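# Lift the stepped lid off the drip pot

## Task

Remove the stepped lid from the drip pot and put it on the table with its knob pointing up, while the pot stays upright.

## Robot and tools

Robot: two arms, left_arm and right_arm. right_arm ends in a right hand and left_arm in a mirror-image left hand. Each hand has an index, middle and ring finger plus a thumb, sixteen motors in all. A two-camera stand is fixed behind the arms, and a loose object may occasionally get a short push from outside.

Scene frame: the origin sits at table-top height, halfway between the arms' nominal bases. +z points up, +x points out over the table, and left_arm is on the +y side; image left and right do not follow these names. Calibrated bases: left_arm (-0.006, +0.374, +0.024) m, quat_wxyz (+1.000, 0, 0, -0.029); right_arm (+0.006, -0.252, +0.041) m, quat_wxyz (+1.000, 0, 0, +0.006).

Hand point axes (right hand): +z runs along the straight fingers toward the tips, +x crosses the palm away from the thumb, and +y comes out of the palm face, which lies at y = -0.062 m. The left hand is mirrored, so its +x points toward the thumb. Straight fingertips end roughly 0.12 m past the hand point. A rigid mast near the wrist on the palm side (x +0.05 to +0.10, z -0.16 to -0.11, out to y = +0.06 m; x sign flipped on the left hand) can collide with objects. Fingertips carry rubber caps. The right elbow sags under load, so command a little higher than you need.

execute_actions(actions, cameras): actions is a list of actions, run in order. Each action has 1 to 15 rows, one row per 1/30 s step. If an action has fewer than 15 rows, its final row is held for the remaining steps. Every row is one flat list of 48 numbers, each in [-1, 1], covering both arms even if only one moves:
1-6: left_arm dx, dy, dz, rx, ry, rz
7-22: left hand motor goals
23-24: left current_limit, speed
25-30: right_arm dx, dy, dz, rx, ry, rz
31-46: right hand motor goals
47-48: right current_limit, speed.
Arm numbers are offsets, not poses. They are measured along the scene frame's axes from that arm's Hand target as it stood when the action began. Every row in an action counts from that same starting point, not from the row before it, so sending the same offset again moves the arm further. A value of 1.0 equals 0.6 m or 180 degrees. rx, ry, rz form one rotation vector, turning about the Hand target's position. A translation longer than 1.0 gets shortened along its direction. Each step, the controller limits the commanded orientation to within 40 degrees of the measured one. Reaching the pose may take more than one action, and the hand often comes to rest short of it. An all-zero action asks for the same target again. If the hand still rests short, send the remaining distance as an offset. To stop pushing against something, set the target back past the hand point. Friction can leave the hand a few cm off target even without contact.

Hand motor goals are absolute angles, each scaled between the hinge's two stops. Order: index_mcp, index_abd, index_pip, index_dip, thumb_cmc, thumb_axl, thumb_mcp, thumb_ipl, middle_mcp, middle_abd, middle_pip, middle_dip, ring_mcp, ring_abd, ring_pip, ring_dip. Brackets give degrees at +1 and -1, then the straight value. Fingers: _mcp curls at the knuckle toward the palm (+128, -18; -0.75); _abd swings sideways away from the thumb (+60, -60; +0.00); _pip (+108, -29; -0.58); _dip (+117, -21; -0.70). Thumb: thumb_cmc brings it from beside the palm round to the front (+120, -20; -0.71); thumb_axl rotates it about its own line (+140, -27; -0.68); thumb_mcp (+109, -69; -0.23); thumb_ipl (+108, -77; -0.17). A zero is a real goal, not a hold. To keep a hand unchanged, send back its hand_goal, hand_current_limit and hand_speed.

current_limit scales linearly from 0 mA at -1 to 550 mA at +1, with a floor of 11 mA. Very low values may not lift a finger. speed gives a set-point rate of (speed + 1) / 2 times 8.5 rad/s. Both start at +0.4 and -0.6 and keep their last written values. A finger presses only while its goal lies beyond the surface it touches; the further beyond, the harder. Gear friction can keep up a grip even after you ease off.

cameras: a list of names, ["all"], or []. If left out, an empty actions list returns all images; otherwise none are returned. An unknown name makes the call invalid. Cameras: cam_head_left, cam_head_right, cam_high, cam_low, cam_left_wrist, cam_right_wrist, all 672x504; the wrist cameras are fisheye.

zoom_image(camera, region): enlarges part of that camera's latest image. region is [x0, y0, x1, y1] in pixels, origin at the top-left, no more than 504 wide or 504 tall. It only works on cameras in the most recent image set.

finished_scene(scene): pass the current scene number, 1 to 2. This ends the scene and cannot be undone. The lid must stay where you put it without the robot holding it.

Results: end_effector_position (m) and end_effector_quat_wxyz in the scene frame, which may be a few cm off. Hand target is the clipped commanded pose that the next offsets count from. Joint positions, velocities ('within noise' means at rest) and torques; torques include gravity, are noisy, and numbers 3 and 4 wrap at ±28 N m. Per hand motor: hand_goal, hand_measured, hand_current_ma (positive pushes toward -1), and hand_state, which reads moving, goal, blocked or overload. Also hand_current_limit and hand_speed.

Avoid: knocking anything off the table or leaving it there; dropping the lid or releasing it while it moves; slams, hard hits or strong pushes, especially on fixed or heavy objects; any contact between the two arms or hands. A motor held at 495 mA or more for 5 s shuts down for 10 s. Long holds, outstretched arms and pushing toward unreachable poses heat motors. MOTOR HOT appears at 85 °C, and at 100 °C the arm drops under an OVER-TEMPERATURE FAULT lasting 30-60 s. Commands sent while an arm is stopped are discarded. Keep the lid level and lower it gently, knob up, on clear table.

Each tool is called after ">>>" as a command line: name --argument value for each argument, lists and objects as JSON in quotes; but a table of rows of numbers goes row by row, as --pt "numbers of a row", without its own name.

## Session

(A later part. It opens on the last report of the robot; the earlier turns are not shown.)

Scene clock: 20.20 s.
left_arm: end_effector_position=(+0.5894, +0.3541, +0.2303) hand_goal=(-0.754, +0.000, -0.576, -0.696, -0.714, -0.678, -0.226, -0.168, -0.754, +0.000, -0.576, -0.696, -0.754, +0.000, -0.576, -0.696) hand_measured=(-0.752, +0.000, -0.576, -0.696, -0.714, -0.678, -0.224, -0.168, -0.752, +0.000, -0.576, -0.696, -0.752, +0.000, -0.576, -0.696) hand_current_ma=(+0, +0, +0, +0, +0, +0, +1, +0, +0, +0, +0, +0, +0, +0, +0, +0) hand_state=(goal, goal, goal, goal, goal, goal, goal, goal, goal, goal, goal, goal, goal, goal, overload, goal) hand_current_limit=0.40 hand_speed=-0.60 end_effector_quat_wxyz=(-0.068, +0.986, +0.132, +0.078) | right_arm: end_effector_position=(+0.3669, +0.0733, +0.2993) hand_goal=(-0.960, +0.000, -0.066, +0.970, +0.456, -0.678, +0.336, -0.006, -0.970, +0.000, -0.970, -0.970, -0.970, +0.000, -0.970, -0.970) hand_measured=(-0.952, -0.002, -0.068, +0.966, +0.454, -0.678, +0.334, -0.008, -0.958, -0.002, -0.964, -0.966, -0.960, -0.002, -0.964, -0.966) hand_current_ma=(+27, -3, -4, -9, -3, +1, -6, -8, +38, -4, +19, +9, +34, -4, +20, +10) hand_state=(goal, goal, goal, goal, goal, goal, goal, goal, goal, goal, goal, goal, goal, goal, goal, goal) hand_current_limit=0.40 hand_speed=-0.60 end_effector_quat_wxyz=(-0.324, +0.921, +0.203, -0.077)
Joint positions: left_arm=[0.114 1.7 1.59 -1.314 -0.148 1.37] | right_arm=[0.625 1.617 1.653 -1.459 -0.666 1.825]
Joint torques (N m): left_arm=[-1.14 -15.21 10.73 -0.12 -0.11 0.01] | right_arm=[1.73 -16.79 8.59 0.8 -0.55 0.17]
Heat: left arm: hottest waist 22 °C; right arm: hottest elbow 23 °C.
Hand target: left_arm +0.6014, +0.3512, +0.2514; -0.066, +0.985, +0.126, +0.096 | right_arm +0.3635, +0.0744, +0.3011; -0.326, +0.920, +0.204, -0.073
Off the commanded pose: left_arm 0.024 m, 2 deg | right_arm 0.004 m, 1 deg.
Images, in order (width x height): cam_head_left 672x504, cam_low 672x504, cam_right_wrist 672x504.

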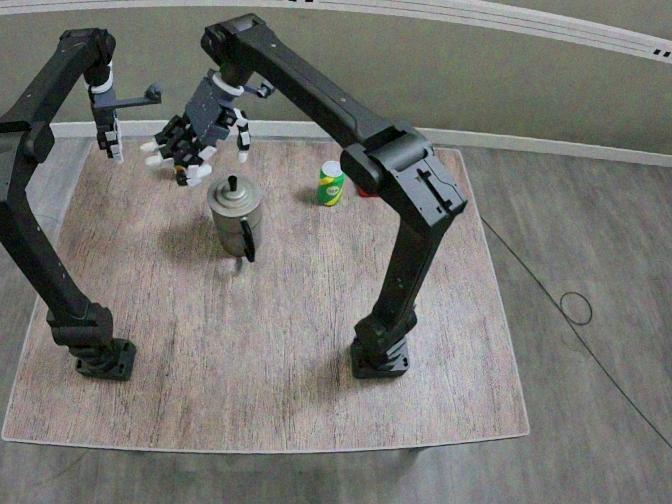

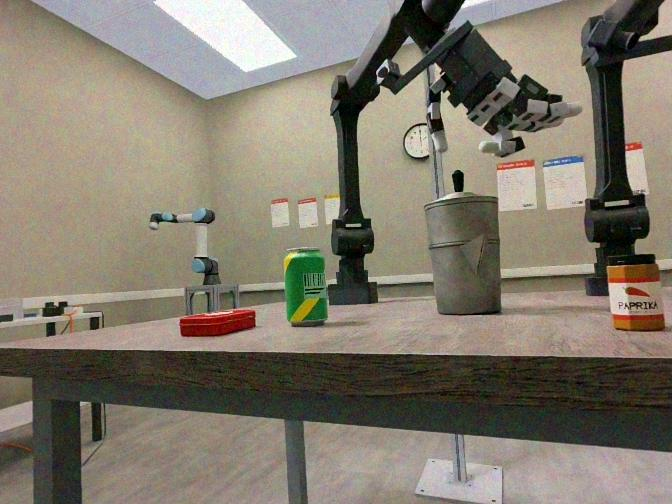

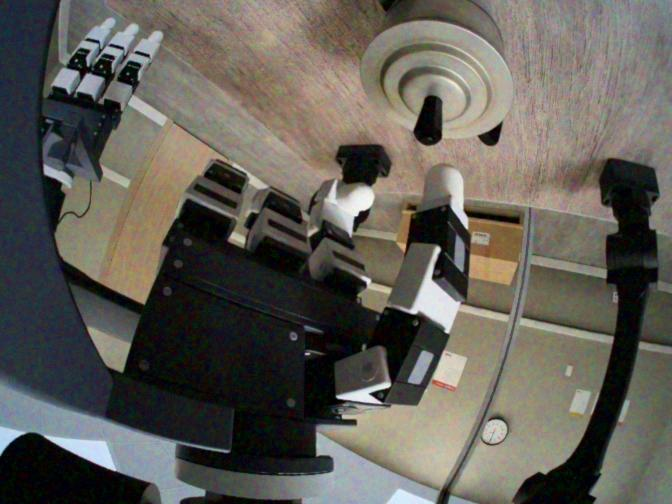

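>>> execute_actions --actions '[[[0,0,0,0,0,0,-0.754,0,-0.576,-0.696,-0.714,-0.678,-0.226,-0.168,-0.754,0,-0.576,-0.696,-0.754,0,-0.576,-0.696,0.4,-0.6,0.0108,-0.019,-0.055,0,0,0,-0.959,0,-0.066,0.971,0.457,-0.678,0.337,-0.005,-0.97,0,-0.97,-0.97,-0.97,0,-0.97,-0.97,0.4,-0.6]]]' --cameras '["cam_head_left","cam_low","cam_right_wrist"]'

>>> zoom_image --camera "cam_head_left" --region '[180, 110, 290, 220]'

>>> zoom_image --camera "cam_low" --region '[390, 100, 520, 230]'

Scene clock: 22.80 s.
left_arm: end_effector_position=(+0.5894, +0.3541, +0.2303) hand_goal=(-0.754, +0.000, -0.576, -0.696, -0.714, -0.678, -0.226, -0.168, -0.754, +0.000, -0.576, -0.696, -0.754, +0.000, -0.576, -0.696) hand_measured=(-0.752, +0.000, -0.576, -0.696, -0.714, -0.678, -0.224, -0.168, -0.752, +0.000, -0.576, -0.696, -0.752, +0.000, -0.576, -0.696) hand_current_ma=(+0, +0, +0, +0, +0, +0, +1, +0, +0, +0, +0, +0, +0, +0, +0, +0) hand_state=(goal, goal, goal, goal, goal, goal, goal, goal, goal, goal, goal, goal, goal, goal, overload, goal) hand_current_limit=0.40 hand_speed=-0.60 end_effector_quat_wxyz=(-0.068, +0.986, +0.132, +0.078) | right_arm: end_effector_position=(+0.3642, +0.0676, +0.2701) hand_goal=(-0.960, +0.000, -0.066, +0.970, +0.456, -0.678, +0.336, -0.006, -0.970, +0.000, -0.970, -0.970, -0.970, +0.000, -0.970, -0.970) hand_measured=(-0.952, -0.002, -0.068, +0.966, +0.454, -0.678, +0.334, -0.008, -0.958, -0.002, -0.964, -0.966, -0.960, -0.002, -0.964, -0.966) hand_current_ma=(+27, -3, -4, -9, -3, +1, -6, -8, +38, -4, +19, +9, +34, -4, +20, +10) hand_state=(goal, goal, goal, goal, goal, goal, goal, goal, goal, goal, goal, goal, goal, goal, goal, goal) hand_current_limit=0.40 hand_speed=-0.60 end_effector_quat_wxyz=(-0.323, +0.921, +0.205, -0.080)
Joint positions: left_arm=[0.114 1.7 1.59 -1.314 -0.148 1.37] | right_arm=[0.62 1.607 1.566 -1.393 -0.666 1.812]
Joint torques (N m): left_arm=[-1.49 -14.15 10.61 -0.2 -0.1 0.01] | right_arm=[-0.15 -15.68 8.66 0.77 -0.7 0.01]
Heat: left arm: hottest waist 22 °C; right arm: hottest elbow 23 °C.
Hand target: left_arm +0.6014, +0.3512, +0.2514; -0.066, +0.985, +0.126, +0.096 | right_arm +0.3700, +0.0630, +0.2682; -0.326, +0.920, +0.204, -0.073
Off the commanded pose: left_arm 0.024 m, 2 deg | right_arm 0.008 m, 1 deg.
Images, in order (width x height): cam_head_left 672x504, cam_low 672x504, cam_right_wrist 672x504.

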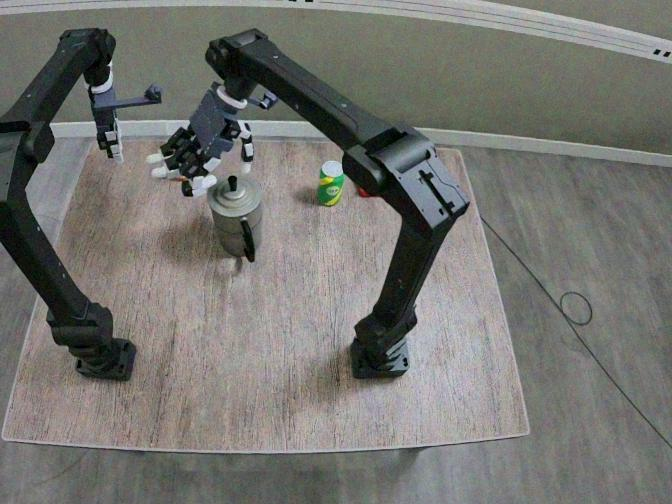

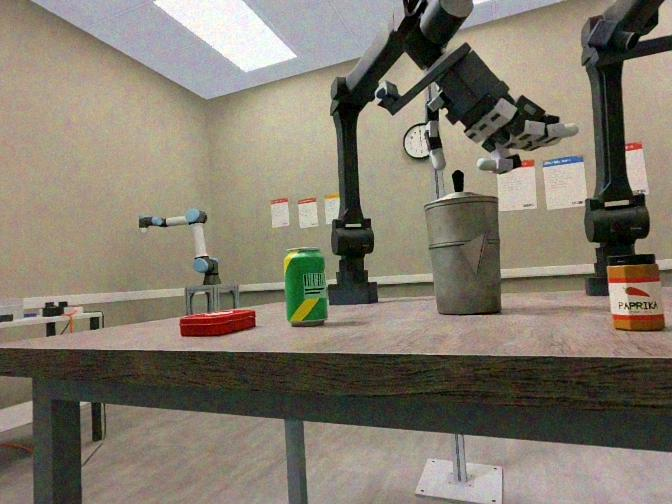

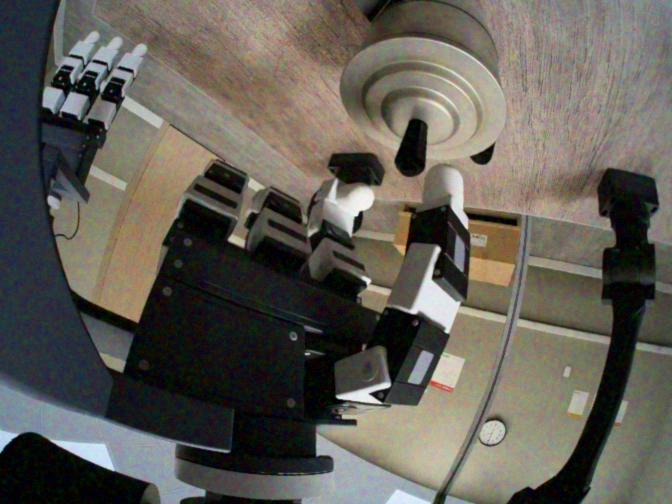

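Scaled by 4.582 from the camera's 672x504 image, which has a finer 960x720 frame.

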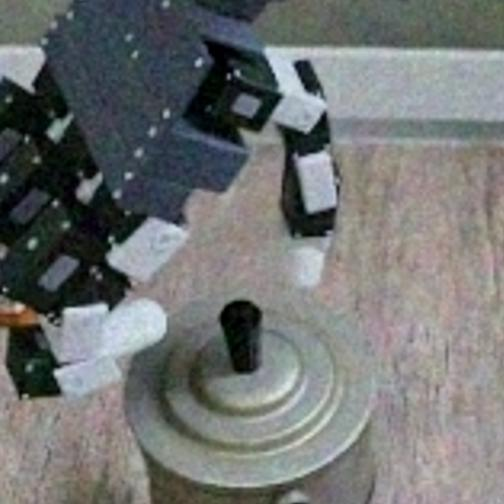

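Scaled by 3.877 from the camera's 672x504 image, which has a finer 960x720 frame.

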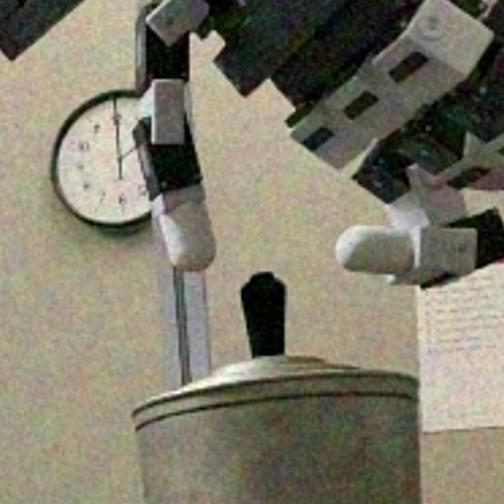

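>>> execute_actions --actions '[[[0,0,0,0,0,0,-0.754,0,-0.576,-0.696,-0.714,-0.678,-0.226,-0.168,-0.754,0,-0.576,-0.696,-0.754,0,-0.576,-0.696,0.4,-0.6,0.005,-0.0083,-0.0333,0,0,0,-0.959,0,-0.066,0.971,0.457,-0.678,0.337,-0.005,-0.97,0,-0.97,-0.97,-0.97,0,-0.97,-0.97,0.4,-0.6]]]' --cameras '["cam_head_left","cam_low","cam_right_wrist"]'

>>> zoom_image --camera "cam_head_left" --region '[180, 110, 290, 220]'

>>> zoom_image --camera "cam_low" --region '[390, 100, 520, 230]'

Scene clock: 24.67 s.
left_arm: end_effector_position=(+0.5894, +0.3541, +0.2303) hand_goal=(-0.754, +0.000, -0.576, -0.696, -0.714, -0.678, -0.226, -0.168, -0.754, +0.000, -0.576, -0.696, -0.754, +0.000, -0.576, -0.696) hand_measured=(-0.752, +0.000, -0.576, -0.696, -0.714, -0.678, -0.224, -0.168, -0.752, +0.000, -0.576, -0.696, -0.752, +0.000, -0.576, -0.696) hand_current_ma=(+0, +0, +0, +0, +0, +0, +1, +0, +0, +0, +0, +0, +0, +0, +0, +0) hand_state=(goal, goal, goal, goal, goal, goal, goal, goal, goal, goal, goal, goal, goal, goal, overload, goal) hand_current_limit=0.40 hand_speed=-0.60 end_effector_quat_wxyz=(-0.068, +0.986, +0.132, +0.078) | right_arm: end_effector_position=(+0.3678, +0.0622, +0.2527) hand_goal=(-0.960, +0.000, -0.066, +0.970, +0.456, -0.678, +0.336, -0.006, -0.970, +0.000, -0.970, -0.970, -0.970, +0.000, -0.970, -0.970) hand_measured=(-0.952, -0.002, -0.068, +0.966, +0.454, -0.678, +0.334, -0.008, -0.958, -0.002, -0.964, -0.966, -0.960, -0.002, -0.964, -0.966) hand_current_ma=(+27, -3, -4, -9, -3, +1, -6, -8, +38, -4, +19, +9, +34, -4, +20, +10) hand_state=(goal, goal, goal, goal, goal, goal, goal, goal, goal, goal, goal, goal, goal, goal, goal, goal) hand_current_limit=0.40 hand_speed=-0.60 end_effector_quat_wxyz=(-0.324, +0.920, +0.205, -0.077)
Joint positions: left_arm=[0.114 1.7 1.59 -1.314 -0.148 1.37] | right_arm=[0.607 1.607 1.52 -1.351 -0.667 1.797]
Joint torques (N m): left_arm=[-0.44 -14.74 10.7 -0.17 -0.1 0.03] | right_arm=[-0.03 -15.15 8.59 0.81 -0.73 -0.01]
Heat: left arm: hottest waist 22 °C; right arm: hottest elbow 23 °C.
Hand target: left_arm +0.6014, +0.3512, +0.2514; -0.066, +0.985, +0.126, +0.096 | right_arm +0.3731, +0.0581, +0.2482; -0.326, +0.920, +0.204, -0.073
Off the commanded pose: left_arm 0.024 m, 2 deg | right_arm 0.008 m, 1 deg.
Images, in order (width x height): cam_head_left 672x504, cam_low 672x504, cam_right_wrist 672x504.

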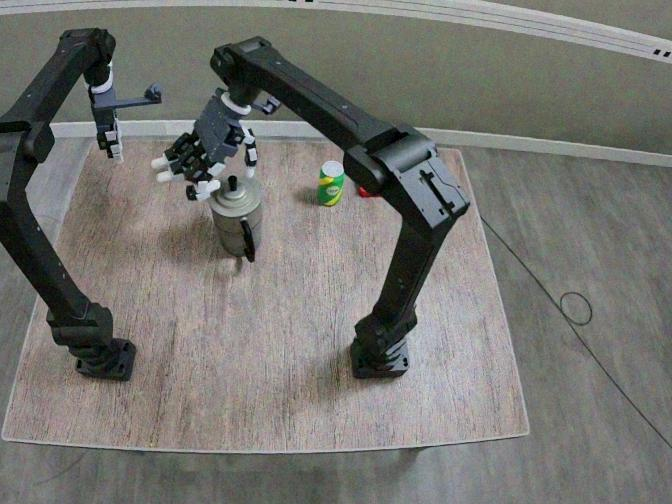

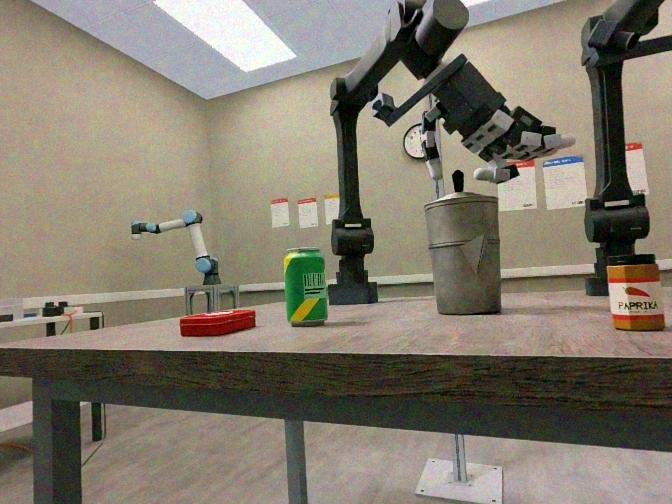

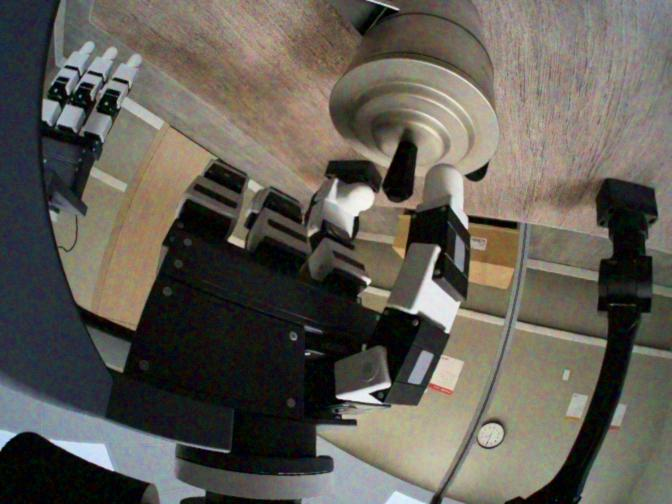

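Scaled by 4.582 from the camera's 672x504 image, which has a finer 960x720 frame.

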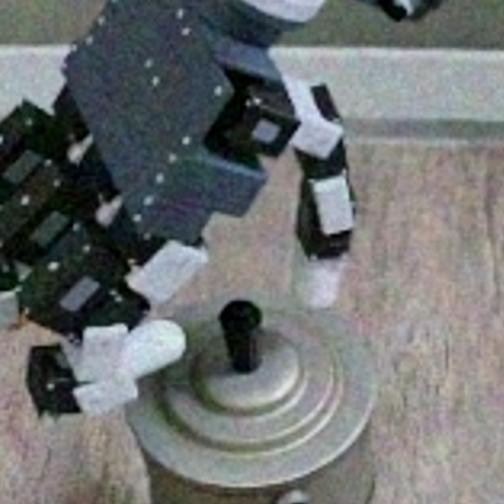

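Scaled by 3.877 from the camera's 672x504 image, which has a finer 960x720 frame.

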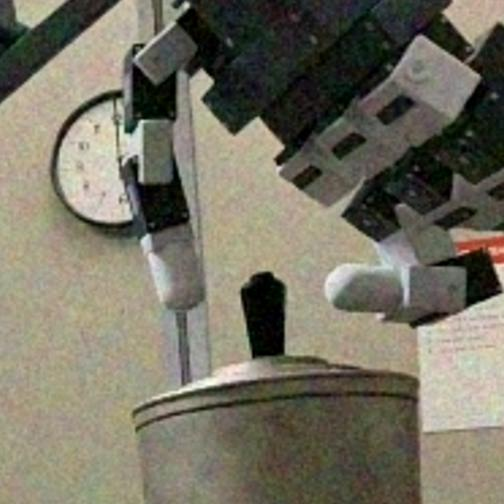

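>>> execute_actions --actions '[[[0,0,0,0,0,0,-0.754,0,-0.576,-0.696,-0.714,-0.678,-0.226,-0.168,-0.754,0,-0.576,-0.696,-0.754,0,-0.576,-0.696,0.4,-0.6,0,0.001,-0.012,0,0,0,-0.959,0,0.226,0.681,0.457,-0.678,0.405,-0.005,-0.97,0,-0.97,-0.97,-0.97,0,-0.97,-0.97,0.4,-0.8]]]' --cameras '["cam_head_left","cam_low","cam_right_wrist"]'

>>> zoom_image --camera "cam_head_left" --region '[180, 110, 290, 220]'

>>> zoom_image --camera "cam_low" --region '[390, 100, 520, 230]'

Scene clock: 26.27 s.
left_arm: end_effector_position=(+0.5894, +0.3541, +0.2303) hand_goal=(-0.754, +0.000, -0.576, -0.696, -0.714, -0.678, -0.226, -0.168, -0.754, +0.000, -0.576, -0.696, -0.754, +0.000, -0.576, -0.696) hand_measured=(-0.752, +0.000, -0.576, -0.696, -0.714, -0.678, -0.224, -0.168, -0.752, +0.000, -0.576, -0.696, -0.752, +0.000, -0.576, -0.696) hand_current_ma=(+0, +0, +0, +0, +0, +0, +1, +0, +0, +0, +0, +0, +0, +0, +0, +0) hand_state=(goal, goal, goal, goal, goal, goal, goal, goal, goal, goal, goal, goal, goal, goal, overload, goal) hand_current_limit=0.40 hand_speed=-0.60 end_effector_quat_wxyz=(-0.068, +0.986, +0.132, +0.078) | right_arm: end_effector_position=(+0.3686, +0.0627, +0.2474) hand_goal=(-0.960, +0.000, +0.226, +0.680, +0.456, -0.678, +0.404, -0.006, -0.970, +0.000, -0.970, -0.970, -0.970, +0.000, -0.970, -0.970) hand_measured=(-0.952, -0.002, +0.224, +0.682, +0.454, -0.678, +0.400, -0.008, -0.958, -0.002, -0.964, -0.966, -0.960, -0.002, -0.964, -0.966) hand_current_ma=(+27, -3, -7, +6, -3, +1, -13, -8, +38, -4, +19, +9, +34, -4, +20, +10) hand_state=(goal, goal, goal, goal, goal, goal, goal, goal, goal, goal, goal, goal, goal, goal, goal, goal) hand_current_limit=0.40 hand_speed=-0.80 end_effector_quat_wxyz=(-0.325, +0.920, +0.206, -0.074)
Joint positions: left_arm=[0.114 1.7 1.59 -1.314 -0.148 1.37] | right_arm=[0.607 1.607 1.506 -1.332 -0.667 1.797]
Joint torques (N m): left_arm=[-1.14 -14.62 10.55 -0.17 -0.09 0.02] | right_arm=[0.09 -14.92 8.42 0.76 -0.72 0.01]
Heat: left arm: hottest waist 22 °C; right arm: hottest elbow 23 °C.
Hand target: left_arm +0.6014, +0.3512, +0.2514; -0.066, +0.985, +0.126, +0.096 | right_arm +0.3730, +0.0587, +0.2410; -0.326, +0.920, +0.204, -0.073
Off the commanded pose: left_arm 0.024 m, 2 deg | right_arm 0.009 m, 0 deg.
Images, in order (width x height): cam_head_left 672x504, cam_low 672x504, cam_right_wrist 672x504.

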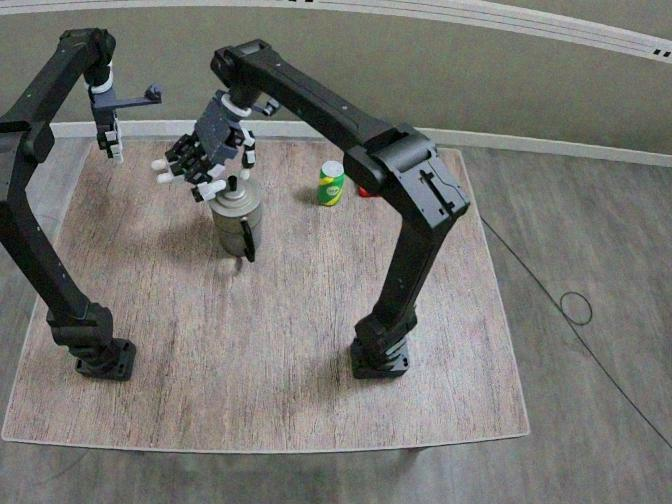

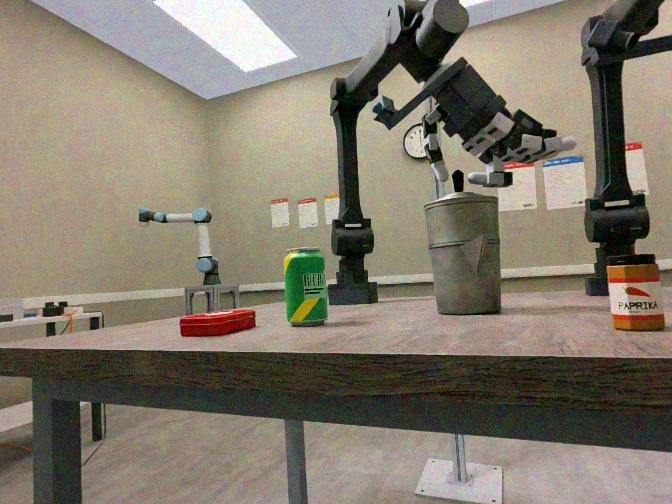

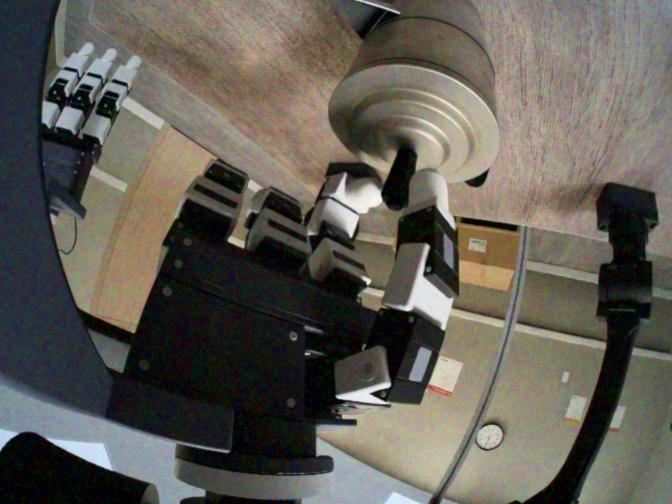

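Scaled by 4.582 from the camera's 672x504 image, which has a finer 960x720 frame.

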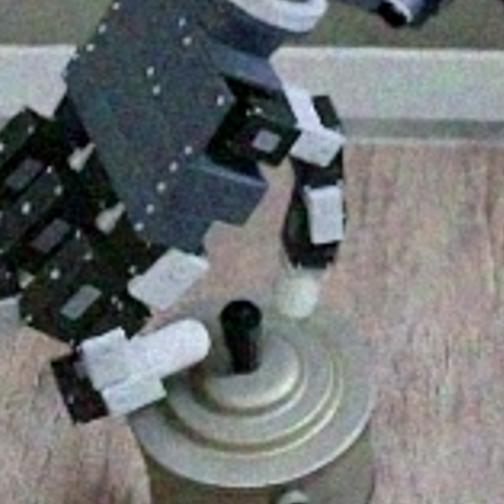

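Scaled by 3.877 from the camera's 672x504 image, which has a finer 960x720 frame.

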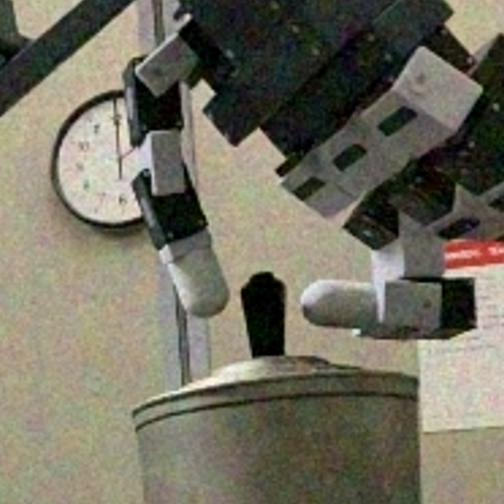

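>>> execute_actions --actions '[[[0,0,0,0,0,0,-0.754,0,-0.576,-0.696,-0.714,-0.678,-0.226,-0.168,-0.754,0,-0.576,-0.696,-0.754,0,-0.576,-0.696,0.4,-0.6,-0.012,0.0,0,0,0,0,-0.959,0,0.226,0.681,0.457,-0.678,0.405,-0.005,-0.97,0,-0.97,-0.97,-0.97,0,-0.97,-0.97,0.4,-0.8]]]' --cameras '["cam_head_left","cam_low","cam_right_wrist"]'

>>> zoom_image --camera "cam_head_left" --region '[180, 110, 290, 220]'

>>> zoom_image --camera "cam_low" --region '[390, 100, 520, 230]'

Scene clock: 28.07 s.
left_arm: end_effector_position=(+0.5894, +0.3541, +0.2303) hand_goal=(-0.754, +0.000, -0.576, -0.696, -0.714, -0.678, -0.226, -0.168, -0.754, +0.000, -0.576, -0.696, -0.754, +0.000, -0.576, -0.696) hand_measured=(-0.752, +0.000, -0.576, -0.696, -0.714, -0.678, -0.224, -0.168, -0.752, +0.000, -0.576, -0.696, -0.752, +0.000, -0.576, -0.696) hand_current_ma=(+0, +0, +0, +0, +0, +0, +1, +0, +0, +0, +0, +0, +0, +0, +0, +0) hand_state=(goal, goal, goal, goal, goal, goal, goal, goal, goal, goal, goal, goal, goal, goal, overload, goal) hand_current_limit=0.40 hand_speed=-0.60 end_effector_quat_wxyz=(-0.068, +0.986, +0.132, +0.078) | right_arm: end_effector_position=(+0.3656, +0.0607, +0.2397) hand_goal=(-0.960, +0.000, +0.226, +0.680, +0.456, -0.678, +0.404, -0.006, -0.970, +0.000, -0.970, -0.970, -0.970, +0.000, -0.970, -0.970) hand_measured=(-0.952, -0.002, +0.224, +0.682, +0.454, -0.678, +0.400, -0.008, -0.958, -0.002, -0.964, -0.966, -0.960, -0.002, -0.964, -0.966) hand_current_ma=(+27, -3, -7, +6, -3, +1, -13, -8, +38, -4, +19, +9, +34, -4, +20, +10) hand_state=(goal, goal, goal, goal, goal, goal, goal, goal, goal, goal, goal, goal, goal, goal, goal, goal) hand_current_limit=0.40 hand_speed=-0.80 end_effector_quat_wxyz=(-0.323, +0.921, +0.205, -0.079)
Joint positions: left_arm=[0.114 1.7 1.59 -1.314 -0.148 1.37] | right_arm=[0.607 1.607 1.486 -1.321 -0.667 1.797]
Joint torques (N m): left_arm=[-0.97 -14.97 10.65 -0.18 -0.09 0.01] | right_arm=[0.85 -16.38 8.42 0.75 -0.68 0.11]
Heat: left arm: hottest waist 22 °C; right arm: hottest elbow 23 °C.
Hand target: left_arm +0.6014, +0.3512, +0.2514; -0.066, +0.985, +0.126, +0.096 | right_arm +0.3658, +0.0587, +0.2409; -0.326, +0.920, +0.204, -0.073
Off the commanded pose: left_arm 0.024 m, 2 deg | right_arm 0.002 m, 1 deg.
Images, in order (width x height): cam_head_left 672x504, cam_low 672x504, cam_right_wrist 672x504.

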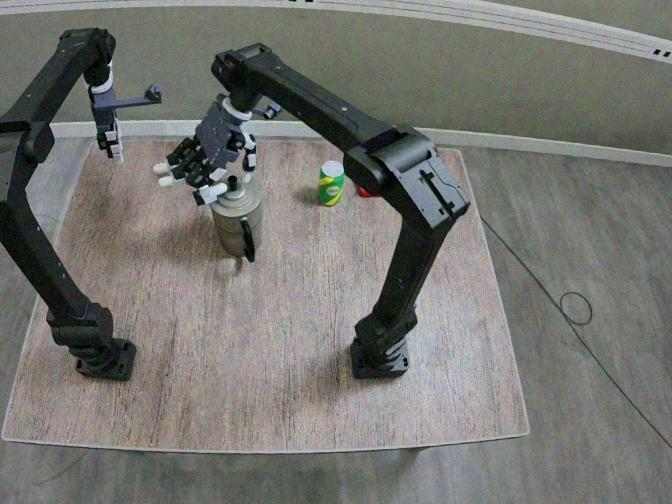

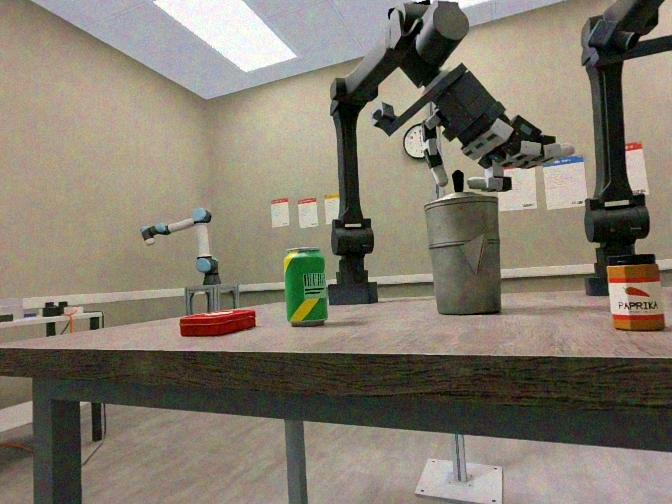

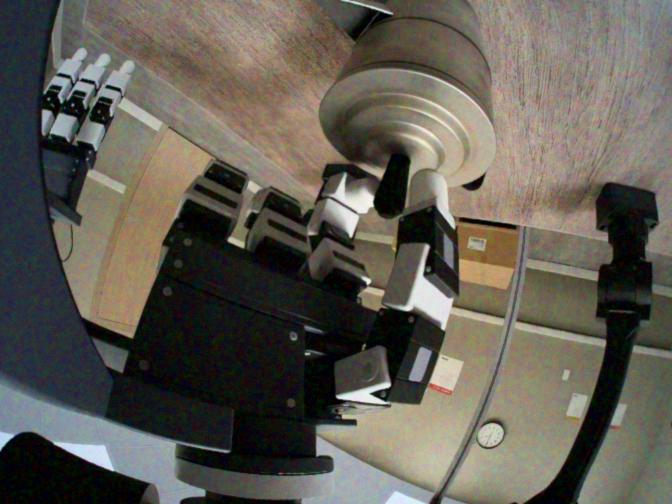

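Scaled by 4.582 from the camera's 672x504 image, which has a finer 960x720 frame.

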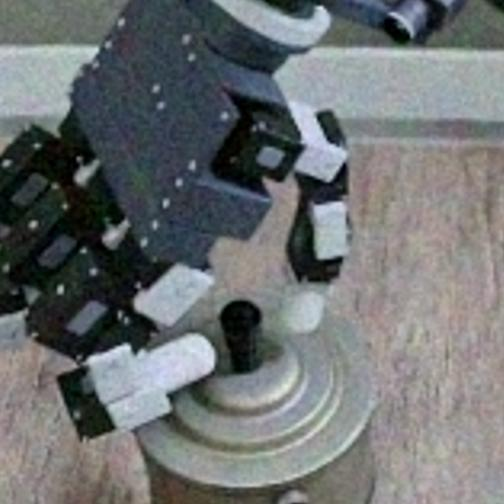

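Scaled by 3.877 from the camera's 672x504 image, which has a finer 960x720 frame.

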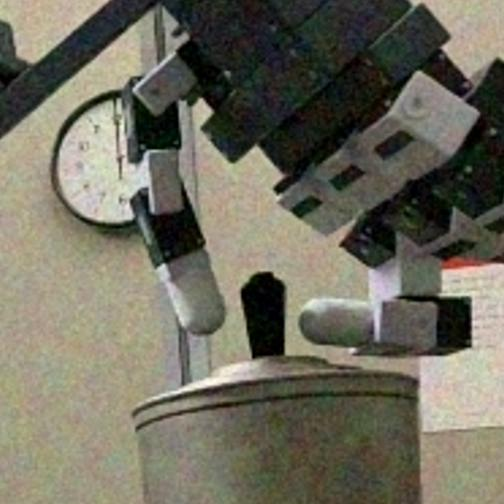

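>>> execute_actions --actions '[[[0,0,0,0,0,0,-0.754,0,-0.576,-0.696,-0.714,-0.678,-0.226,-0.168,-0.754,0,-0.576,-0.696,-0.754,0,-0.576,-0.696,0.4,-0.6,0,0.003,0.004,0,0,0,-0.959,0,0.42,0.59,0.457,-0.678,0.47,-0.005,-0.97,0,-0.97,-0.97,-0.97,0,-0.97,-0.97,0.3,-0.85]],[[0,0,0,0,0,0,-0.754,0,-0.576,-0.696,-0.714,-0.678,-0.226,-0.168,-0.754,0,-0.576,-0.696,-0.754,0,-0.576,-0.696,0.4,-0.6,0,0,0,0,0,0,-0.959,0,0.50,0.55,0.457,-0.678,0.50,-0.005,-0.97,0,-0.97,-0.97,-0.97,0,-0.97,-0.97,0.3,-0.88]]]' --cameras '["cam_head_left","cam_low","cam_right_wrist"]'

>>> zoom_image --camera "cam_head_left" --region '[180, 110, 290, 220]'

>>> zoom_image --camera "cam_low" --region '[390, 100, 520, 230]'

Scene clock: 30.83 s.
left_arm: end_effector_position=(+0.5894, +0.3541, +0.2303) hand_goal=(-0.754, +0.000, -0.576, -0.696, -0.714, -0.678, -0.226, -0.168, -0.754, +0.000, -0.576, -0.696, -0.754, +0.000, -0.576, -0.696) hand_measured=(-0.752, +0.000, -0.576, -0.696, -0.714, -0.678, -0.224, -0.168, -0.752, +0.000, -0.576, -0.696, -0.752, +0.000, -0.576, -0.696) hand_current_ma=(+0, +0, +0, +0, +0, +0, +1, +0, +0, +0, +0, +0, +0, +0, +0, +0) hand_state=(goal, goal, goal, goal, goal, goal, goal, goal, goal, goal, goal, goal, goal, goal, overload, goal) hand_current_limit=0.40 hand_speed=-0.60 end_effector_quat_wxyz=(-0.068, +0.986, +0.132, +0.078) | right_arm: end_effector_position=(+0.3656, +0.0607, +0.2397) hand_goal=(-0.960, +0.000, +0.500, +0.550, +0.456, -0.678, +0.500, -0.006, -0.970, +0.000, -0.970, -0.970, -0.970, +0.000, -0.970, -0.970) hand_measured=(-0.976, -0.002, +0.446, +0.542, +0.456, -0.678, +0.458, -0.014, -0.958, -0.002, -0.964, -0.966, -0.960, -0.002, -0.964, -0.966) hand_current_ma=(-60, -3, -214, -26, -1, +1, -209, -30, +38, -4, +19, +9, +34, -4, +20, +10) hand_state=(goal, goal, blocked, goal, goal, goal, blocked, goal, goal, goal, goal, goal, goal, goal, goal, goal) hand_current_limit=0.30 hand_speed=-0.88 end_effector_quat_wxyz=(-0.323, +0.921, +0.205, -0.079)
Joint positions: left_arm=[0.114 1.7 1.59 -1.314 -0.148 1.37] | right_arm=[0.607 1.607 1.486 -1.321 -0.667 1.797]
Joint torques (N m): left_arm=[-1.55 -14.39 10.7 -0.27 -0.08 0.02] | right_arm=[1.08 -16.26 9.03 0.58 -0.66 0.15]
Heat: left arm: hottest waist 22 °C; right arm: hottest elbow 23 °C.
Hand target: left_arm +0.6014, +0.3512, +0.2514; -0.066, +0.985, +0.126, +0.096 | right_arm +0.3658, +0.0605, +0.2433; -0.326, +0.920, +0.204, -0.073
Off the commanded pose: left_arm 0.024 m, 2 deg | right_arm 0.004 m, 1 deg.
Images, in order (width x height): cam_head_left 672x504, cam_low 672x504, cam_right_wrist 672x504.

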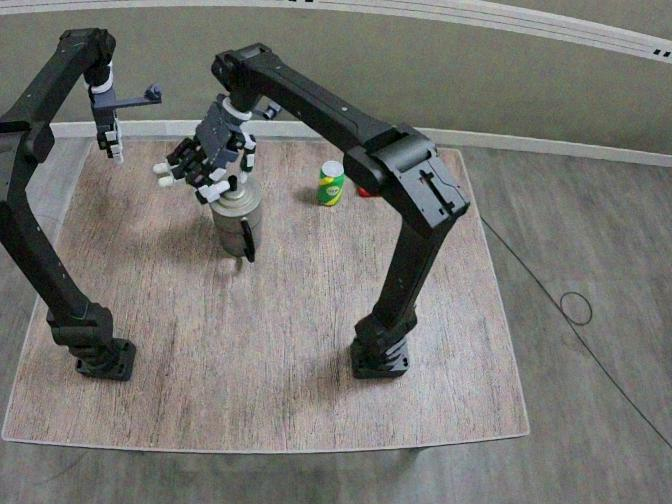

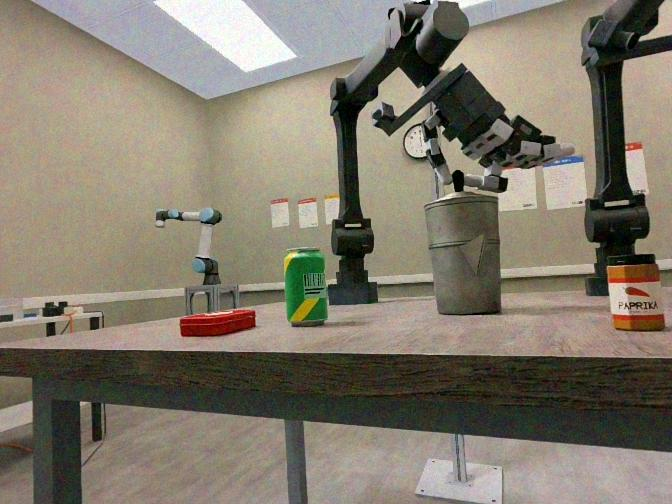

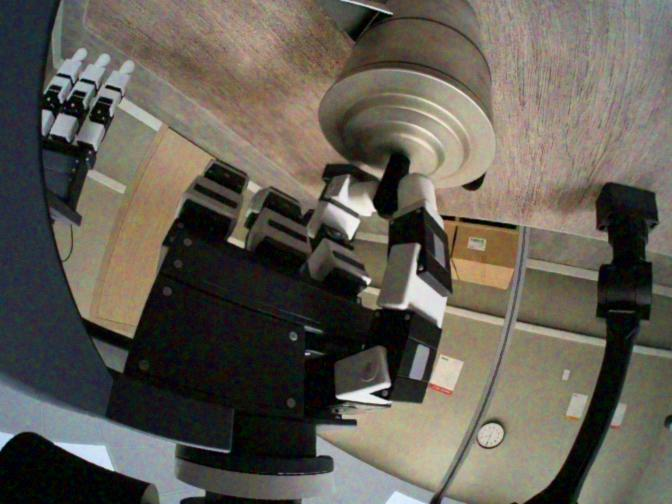

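Scaled by 4.582 from the camera's 672x504 image, which has a finer 960x720 frame.

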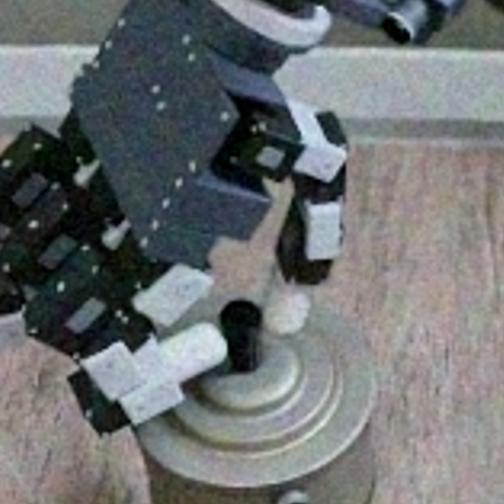

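Scaled by 3.877 from the camera's 672x504 image, which has a finer 960x720 frame.

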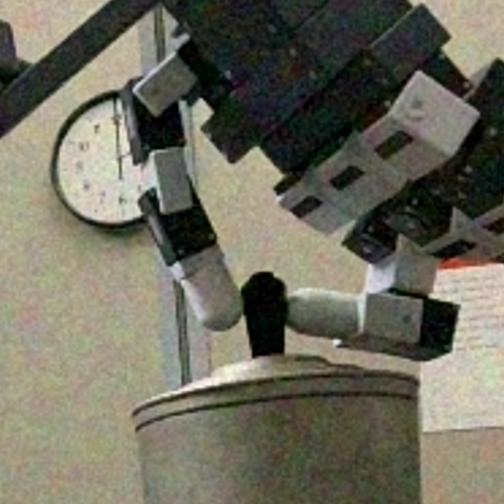

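>>> execute_actions --actions '[[[0,0,0,0,0,0,-0.754,0,-0.576,-0.696,-0.714,-0.678,-0.226,-0.168,-0.754,0,-0.576,-0.696,-0.754,0,-0.576,-0.696,0.4,-0.6,0,0,0,0,0,0,-0.959,0,0.6,0.54,0.457,-0.678,0.55,-0.005,-0.97,0,-0.97,-0.97,-0.97,0,-0.97,-0.97,0.45,-0.88]],[[0,0,0,0,0,0,-0.754,0,-0.576,-0.696,-0.714,-0.678,-0.226,-0.168,-0.754,0,-0.576,-0.696,-0.754,0,-0.576,-0.696,0.4,-0.6,0,0,0.01,0,0,0,-0.959,0,0.6,0.54,0.457,-0.678,0.55,-0.005,-0.97,0,-0.97,-0.97,-0.97,0,-0.97,-0.97,0.45,-0.88]]]' --cameras '["cam_head_left","cam_low","cam_right_wrist"]'

>>> zoom_image --camera "cam_low" --region '[390, 100, 520, 230]'

Scene clock: 32.63 s.
left_arm: end_effector_position=(+0.5894, +0.3541, +0.2303) hand_goal=(-0.754, +0.000, -0.576, -0.696, -0.714, -0.678, -0.226, -0.168, -0.754, +0.000, -0.576, -0.696, -0.754, +0.000, -0.576, -0.696) hand_measured=(-0.752, +0.000, -0.576, -0.696, -0.714, -0.678, -0.224, -0.168, -0.752, +0.000, -0.576, -0.696, -0.752, +0.000, -0.576, -0.696) hand_current_ma=(+0, +0, +0, +0, +0, +0, +1, +0, +0, +0, +0, +0, +0, +0, +0, +0) hand_state=(goal, goal, goal, goal, goal, goal, goal, goal, goal, goal, goal, goal, goal, goal, overload, goal) hand_current_limit=0.40 hand_speed=-0.60 end_effector_quat_wxyz=(-0.068, +0.986, +0.132, +0.078) | right_arm: end_effector_position=(+0.3656, +0.0607, +0.2397) hand_goal=(-0.960, +0.000, +0.600, +0.540, +0.456, -0.678, +0.550, -0.006, -0.970, +0.000, -0.970, -0.970, -0.970, +0.000, -0.970, -0.970) hand_measured=(-0.992, -0.002, +0.520, +0.526, +0.456, -0.678, +0.462, -0.024, -0.958, -0.002, -0.964, -0.966, -0.960, -0.002, -0.964, -0.966) hand_current_ma=(-125, -3, -326, -43, +1, +1, -399, -83, +38, -4, +19, +9, +34, -4, +20, +10) hand_state=(blocked, goal, blocked, goal, goal, goal, blocked, goal, goal, goal, goal, goal, goal, goal, goal, goal) hand_current_limit=0.45 hand_speed=-0.88 end_effector_quat_wxyz=(-0.323, +0.921, +0.205, -0.079)
Joint positions: left_arm=[0.114 1.7 1.59 -1.314 -0.148 1.37] | right_arm=[0.607 1.607 1.486 -1.321 -0.667 1.797]
Joint torques (N m): left_arm=[-1.26 -14.45 10.71 -0.21 -0.08 0.02] | right_arm=[1.08 -16.44 10.07 -0.02 -0.66 0.15]
Heat: left arm: hottest elbow 23 °C; right arm: hottest elbow 23 °C.
Hand target: left_arm +0.6014, +0.3512, +0.2514; -0.066, +0.985, +0.126, +0.096 | right_arm +0.3658, +0.0605, +0.2493; -0.326, +0.920, +0.204, -0.073
Off the commanded pose: left_arm 0.024 m, 2 deg | right_arm 0.010 m, 1 deg.
Images, in order (width x height): cam_head_left 672x504, cam_low 672x504, cam_right_wrist 672x504.

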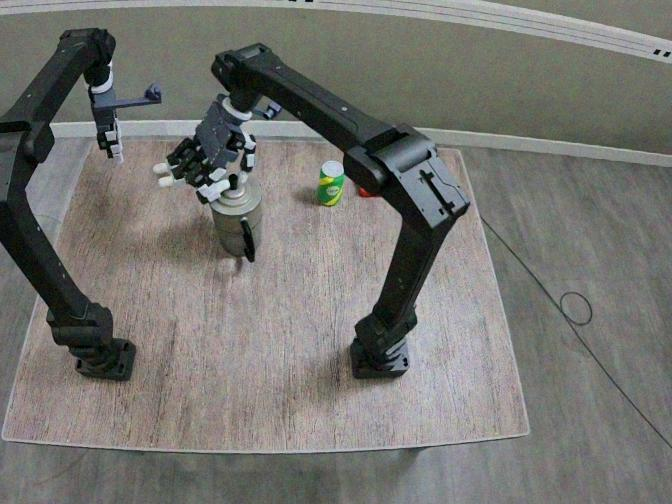

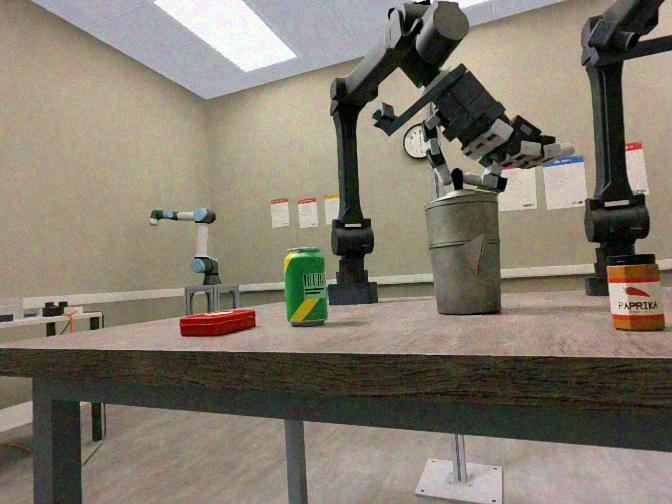

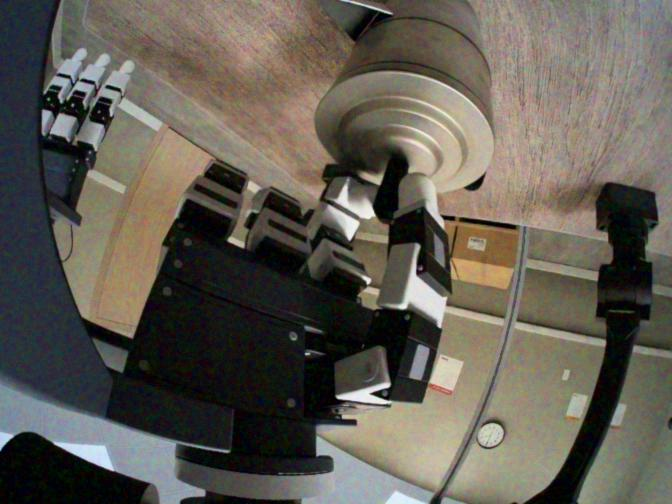

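Scaled by 3.877 from the camera's 672x504 image, which has a finer 960x720 frame.

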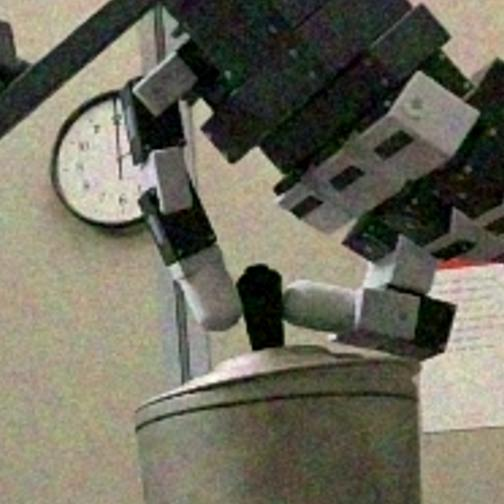

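>>> execute_actions --actions '[[[0,0,0,0,0,0,-0.754,0,-0.576,-0.696,-0.714,-0.678,-0.226,-0.168,-0.754,0,-0.576,-0.696,-0.754,0,-0.576,-0.696,0.4,-0.6,0,0,0.025,0,0,0,-0.959,0,0.6,0.54,0.457,-0.678,0.55,-0.005,-0.97,0,-0.97,-0.97,-0.97,0,-0.97,-0.97,0.45,-0.88]]]' --cameras '["cam_head_left","cam_low","cam_right_wrist"]'

>>> zoom_image --camera "cam_low" --region '[390, 130, 550, 330]'

>>> zoom_image --camera "cam_head_left" --region '[170, 140, 290, 280]'

Scene clock: 35.20 s.
left_arm: end_effector_position=(+0.5894, +0.3541, +0.2303) hand_goal=(-0.754, +0.000, -0.576, -0.696, -0.714, -0.678, -0.226, -0.168, -0.754, +0.000, -0.576, -0.696, -0.754, +0.000, -0.576, -0.696) hand_measured=(-0.752, +0.000, -0.576, -0.696, -0.714, -0.678, -0.224, -0.168, -0.752, +0.000, -0.576, -0.696, -0.752, +0.000, -0.576, -0.696) hand_current_ma=(+0, +0, +0, +0, +0, +0, +1, +0, +0, +0, +0, +0, +0, +0, +0, +0) hand_state=(goal, goal, goal, goal, goal, goal, goal, goal, goal, goal, goal, goal, goal, goal, overload, goal) hand_current_limit=0.40 hand_speed=-0.60 end_effector_quat_wxyz=(-0.068, +0.986, +0.132, +0.078) | right_arm: end_effector_position=(+0.3588, +0.0557, +0.2419) hand_goal=(-0.960, +0.000, +0.600, +0.540, +0.456, -0.678, +0.550, -0.006, -0.970, +0.000, -0.970, -0.970, -0.970, +0.000, -0.970, -0.970) hand_measured=(-0.994, -0.002, +0.536, +0.528, +0.462, -0.672, +0.462, -0.024, -0.958, -0.002, -0.964, -0.966, -0.960, -0.002, -0.964, -0.966) hand_current_ma=(-134, -3, -253, -36, +15, +25, -399, -86, +38, -4, +19, +9, +34, -4, +20, +10) hand_state=(blocked, goal, blocked, goal, goal, goal, blocked, goal, goal, goal, goal, goal, goal, goal, goal, goal) hand_current_limit=0.45 hand_speed=-0.88 end_effector_quat_wxyz=(-0.318, +0.922, +0.200, -0.091)
Joint positions: left_arm=[0.114 1.7 1.59 -1.314 -0.148 1.37] | right_arm=[0.607 1.603 1.486 -1.353 -0.667 1.797]
Joint torques (N m): left_arm=[-1.03 -14.68 10.67 -0.2 -0.13 0.02] | right_arm=[1.14 -16.44 12.6 -0.32 -0.69 0.15]
Heat: left arm: hottest elbow 23 °C; right arm: hottest elbow 24 °C.
Hand target: left_arm +0.6014, +0.3512, +0.2514; -0.066, +0.985, +0.126, +0.096 | right_arm +0.3658, +0.0605, +0.2644; -0.326, +0.920, +0.204, -0.073
Off the commanded pose: left_arm 0.024 m, 2 deg | right_arm 0.024 m, 2 deg.
Images, in order (width x height): cam_head_left 672x504, cam_low 672x504, cam_right_wrist 672x504.

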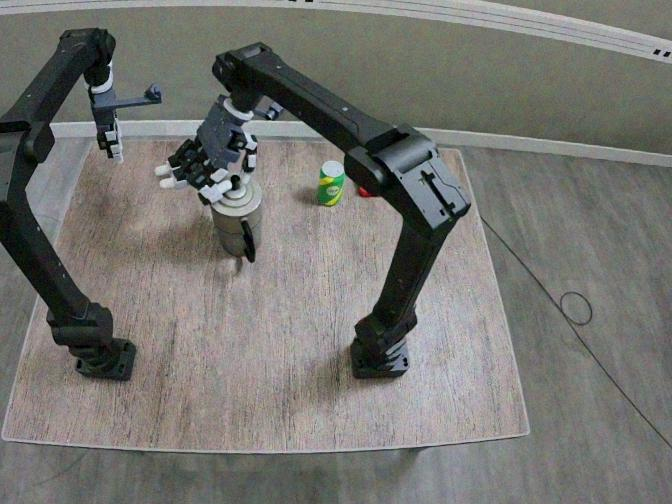

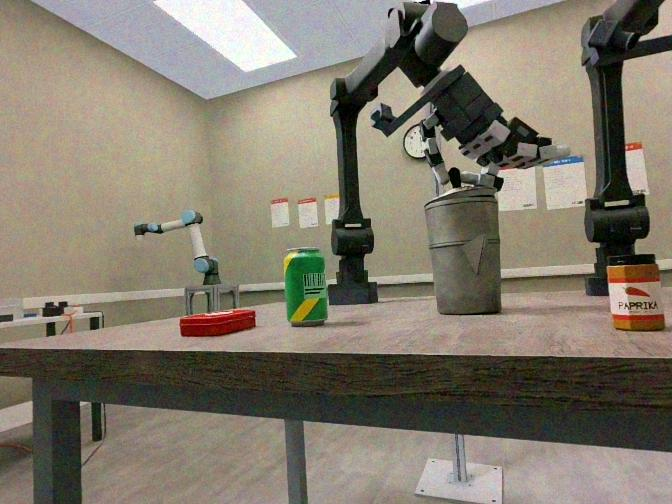

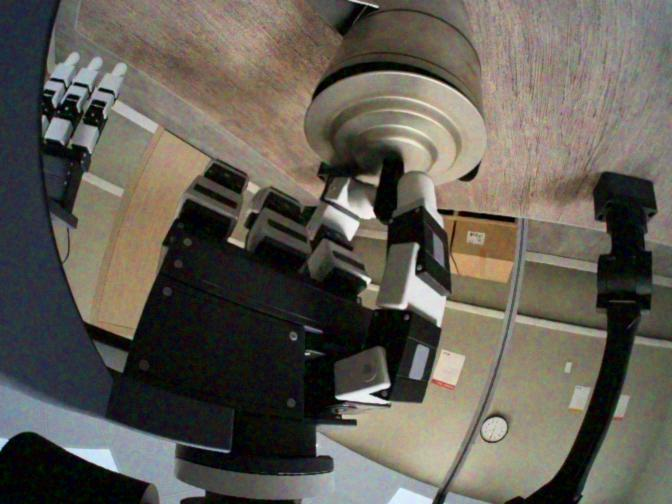

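Scaled by 2.520 from the camera's 672x504 image, which has a finer 960x720 frame.

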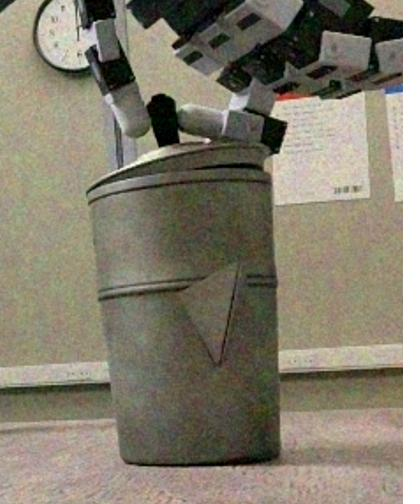

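Scaled by 3.600 from the camera's 672x504 image, which has a finer 960x720 frame.

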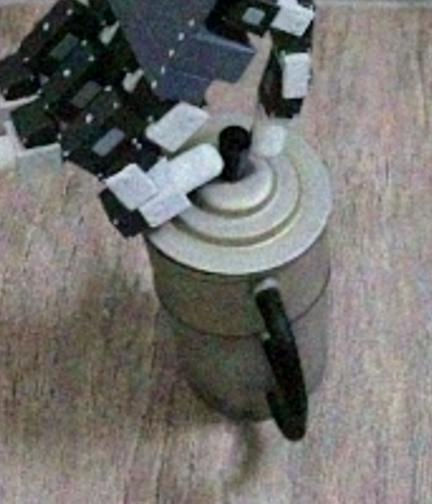

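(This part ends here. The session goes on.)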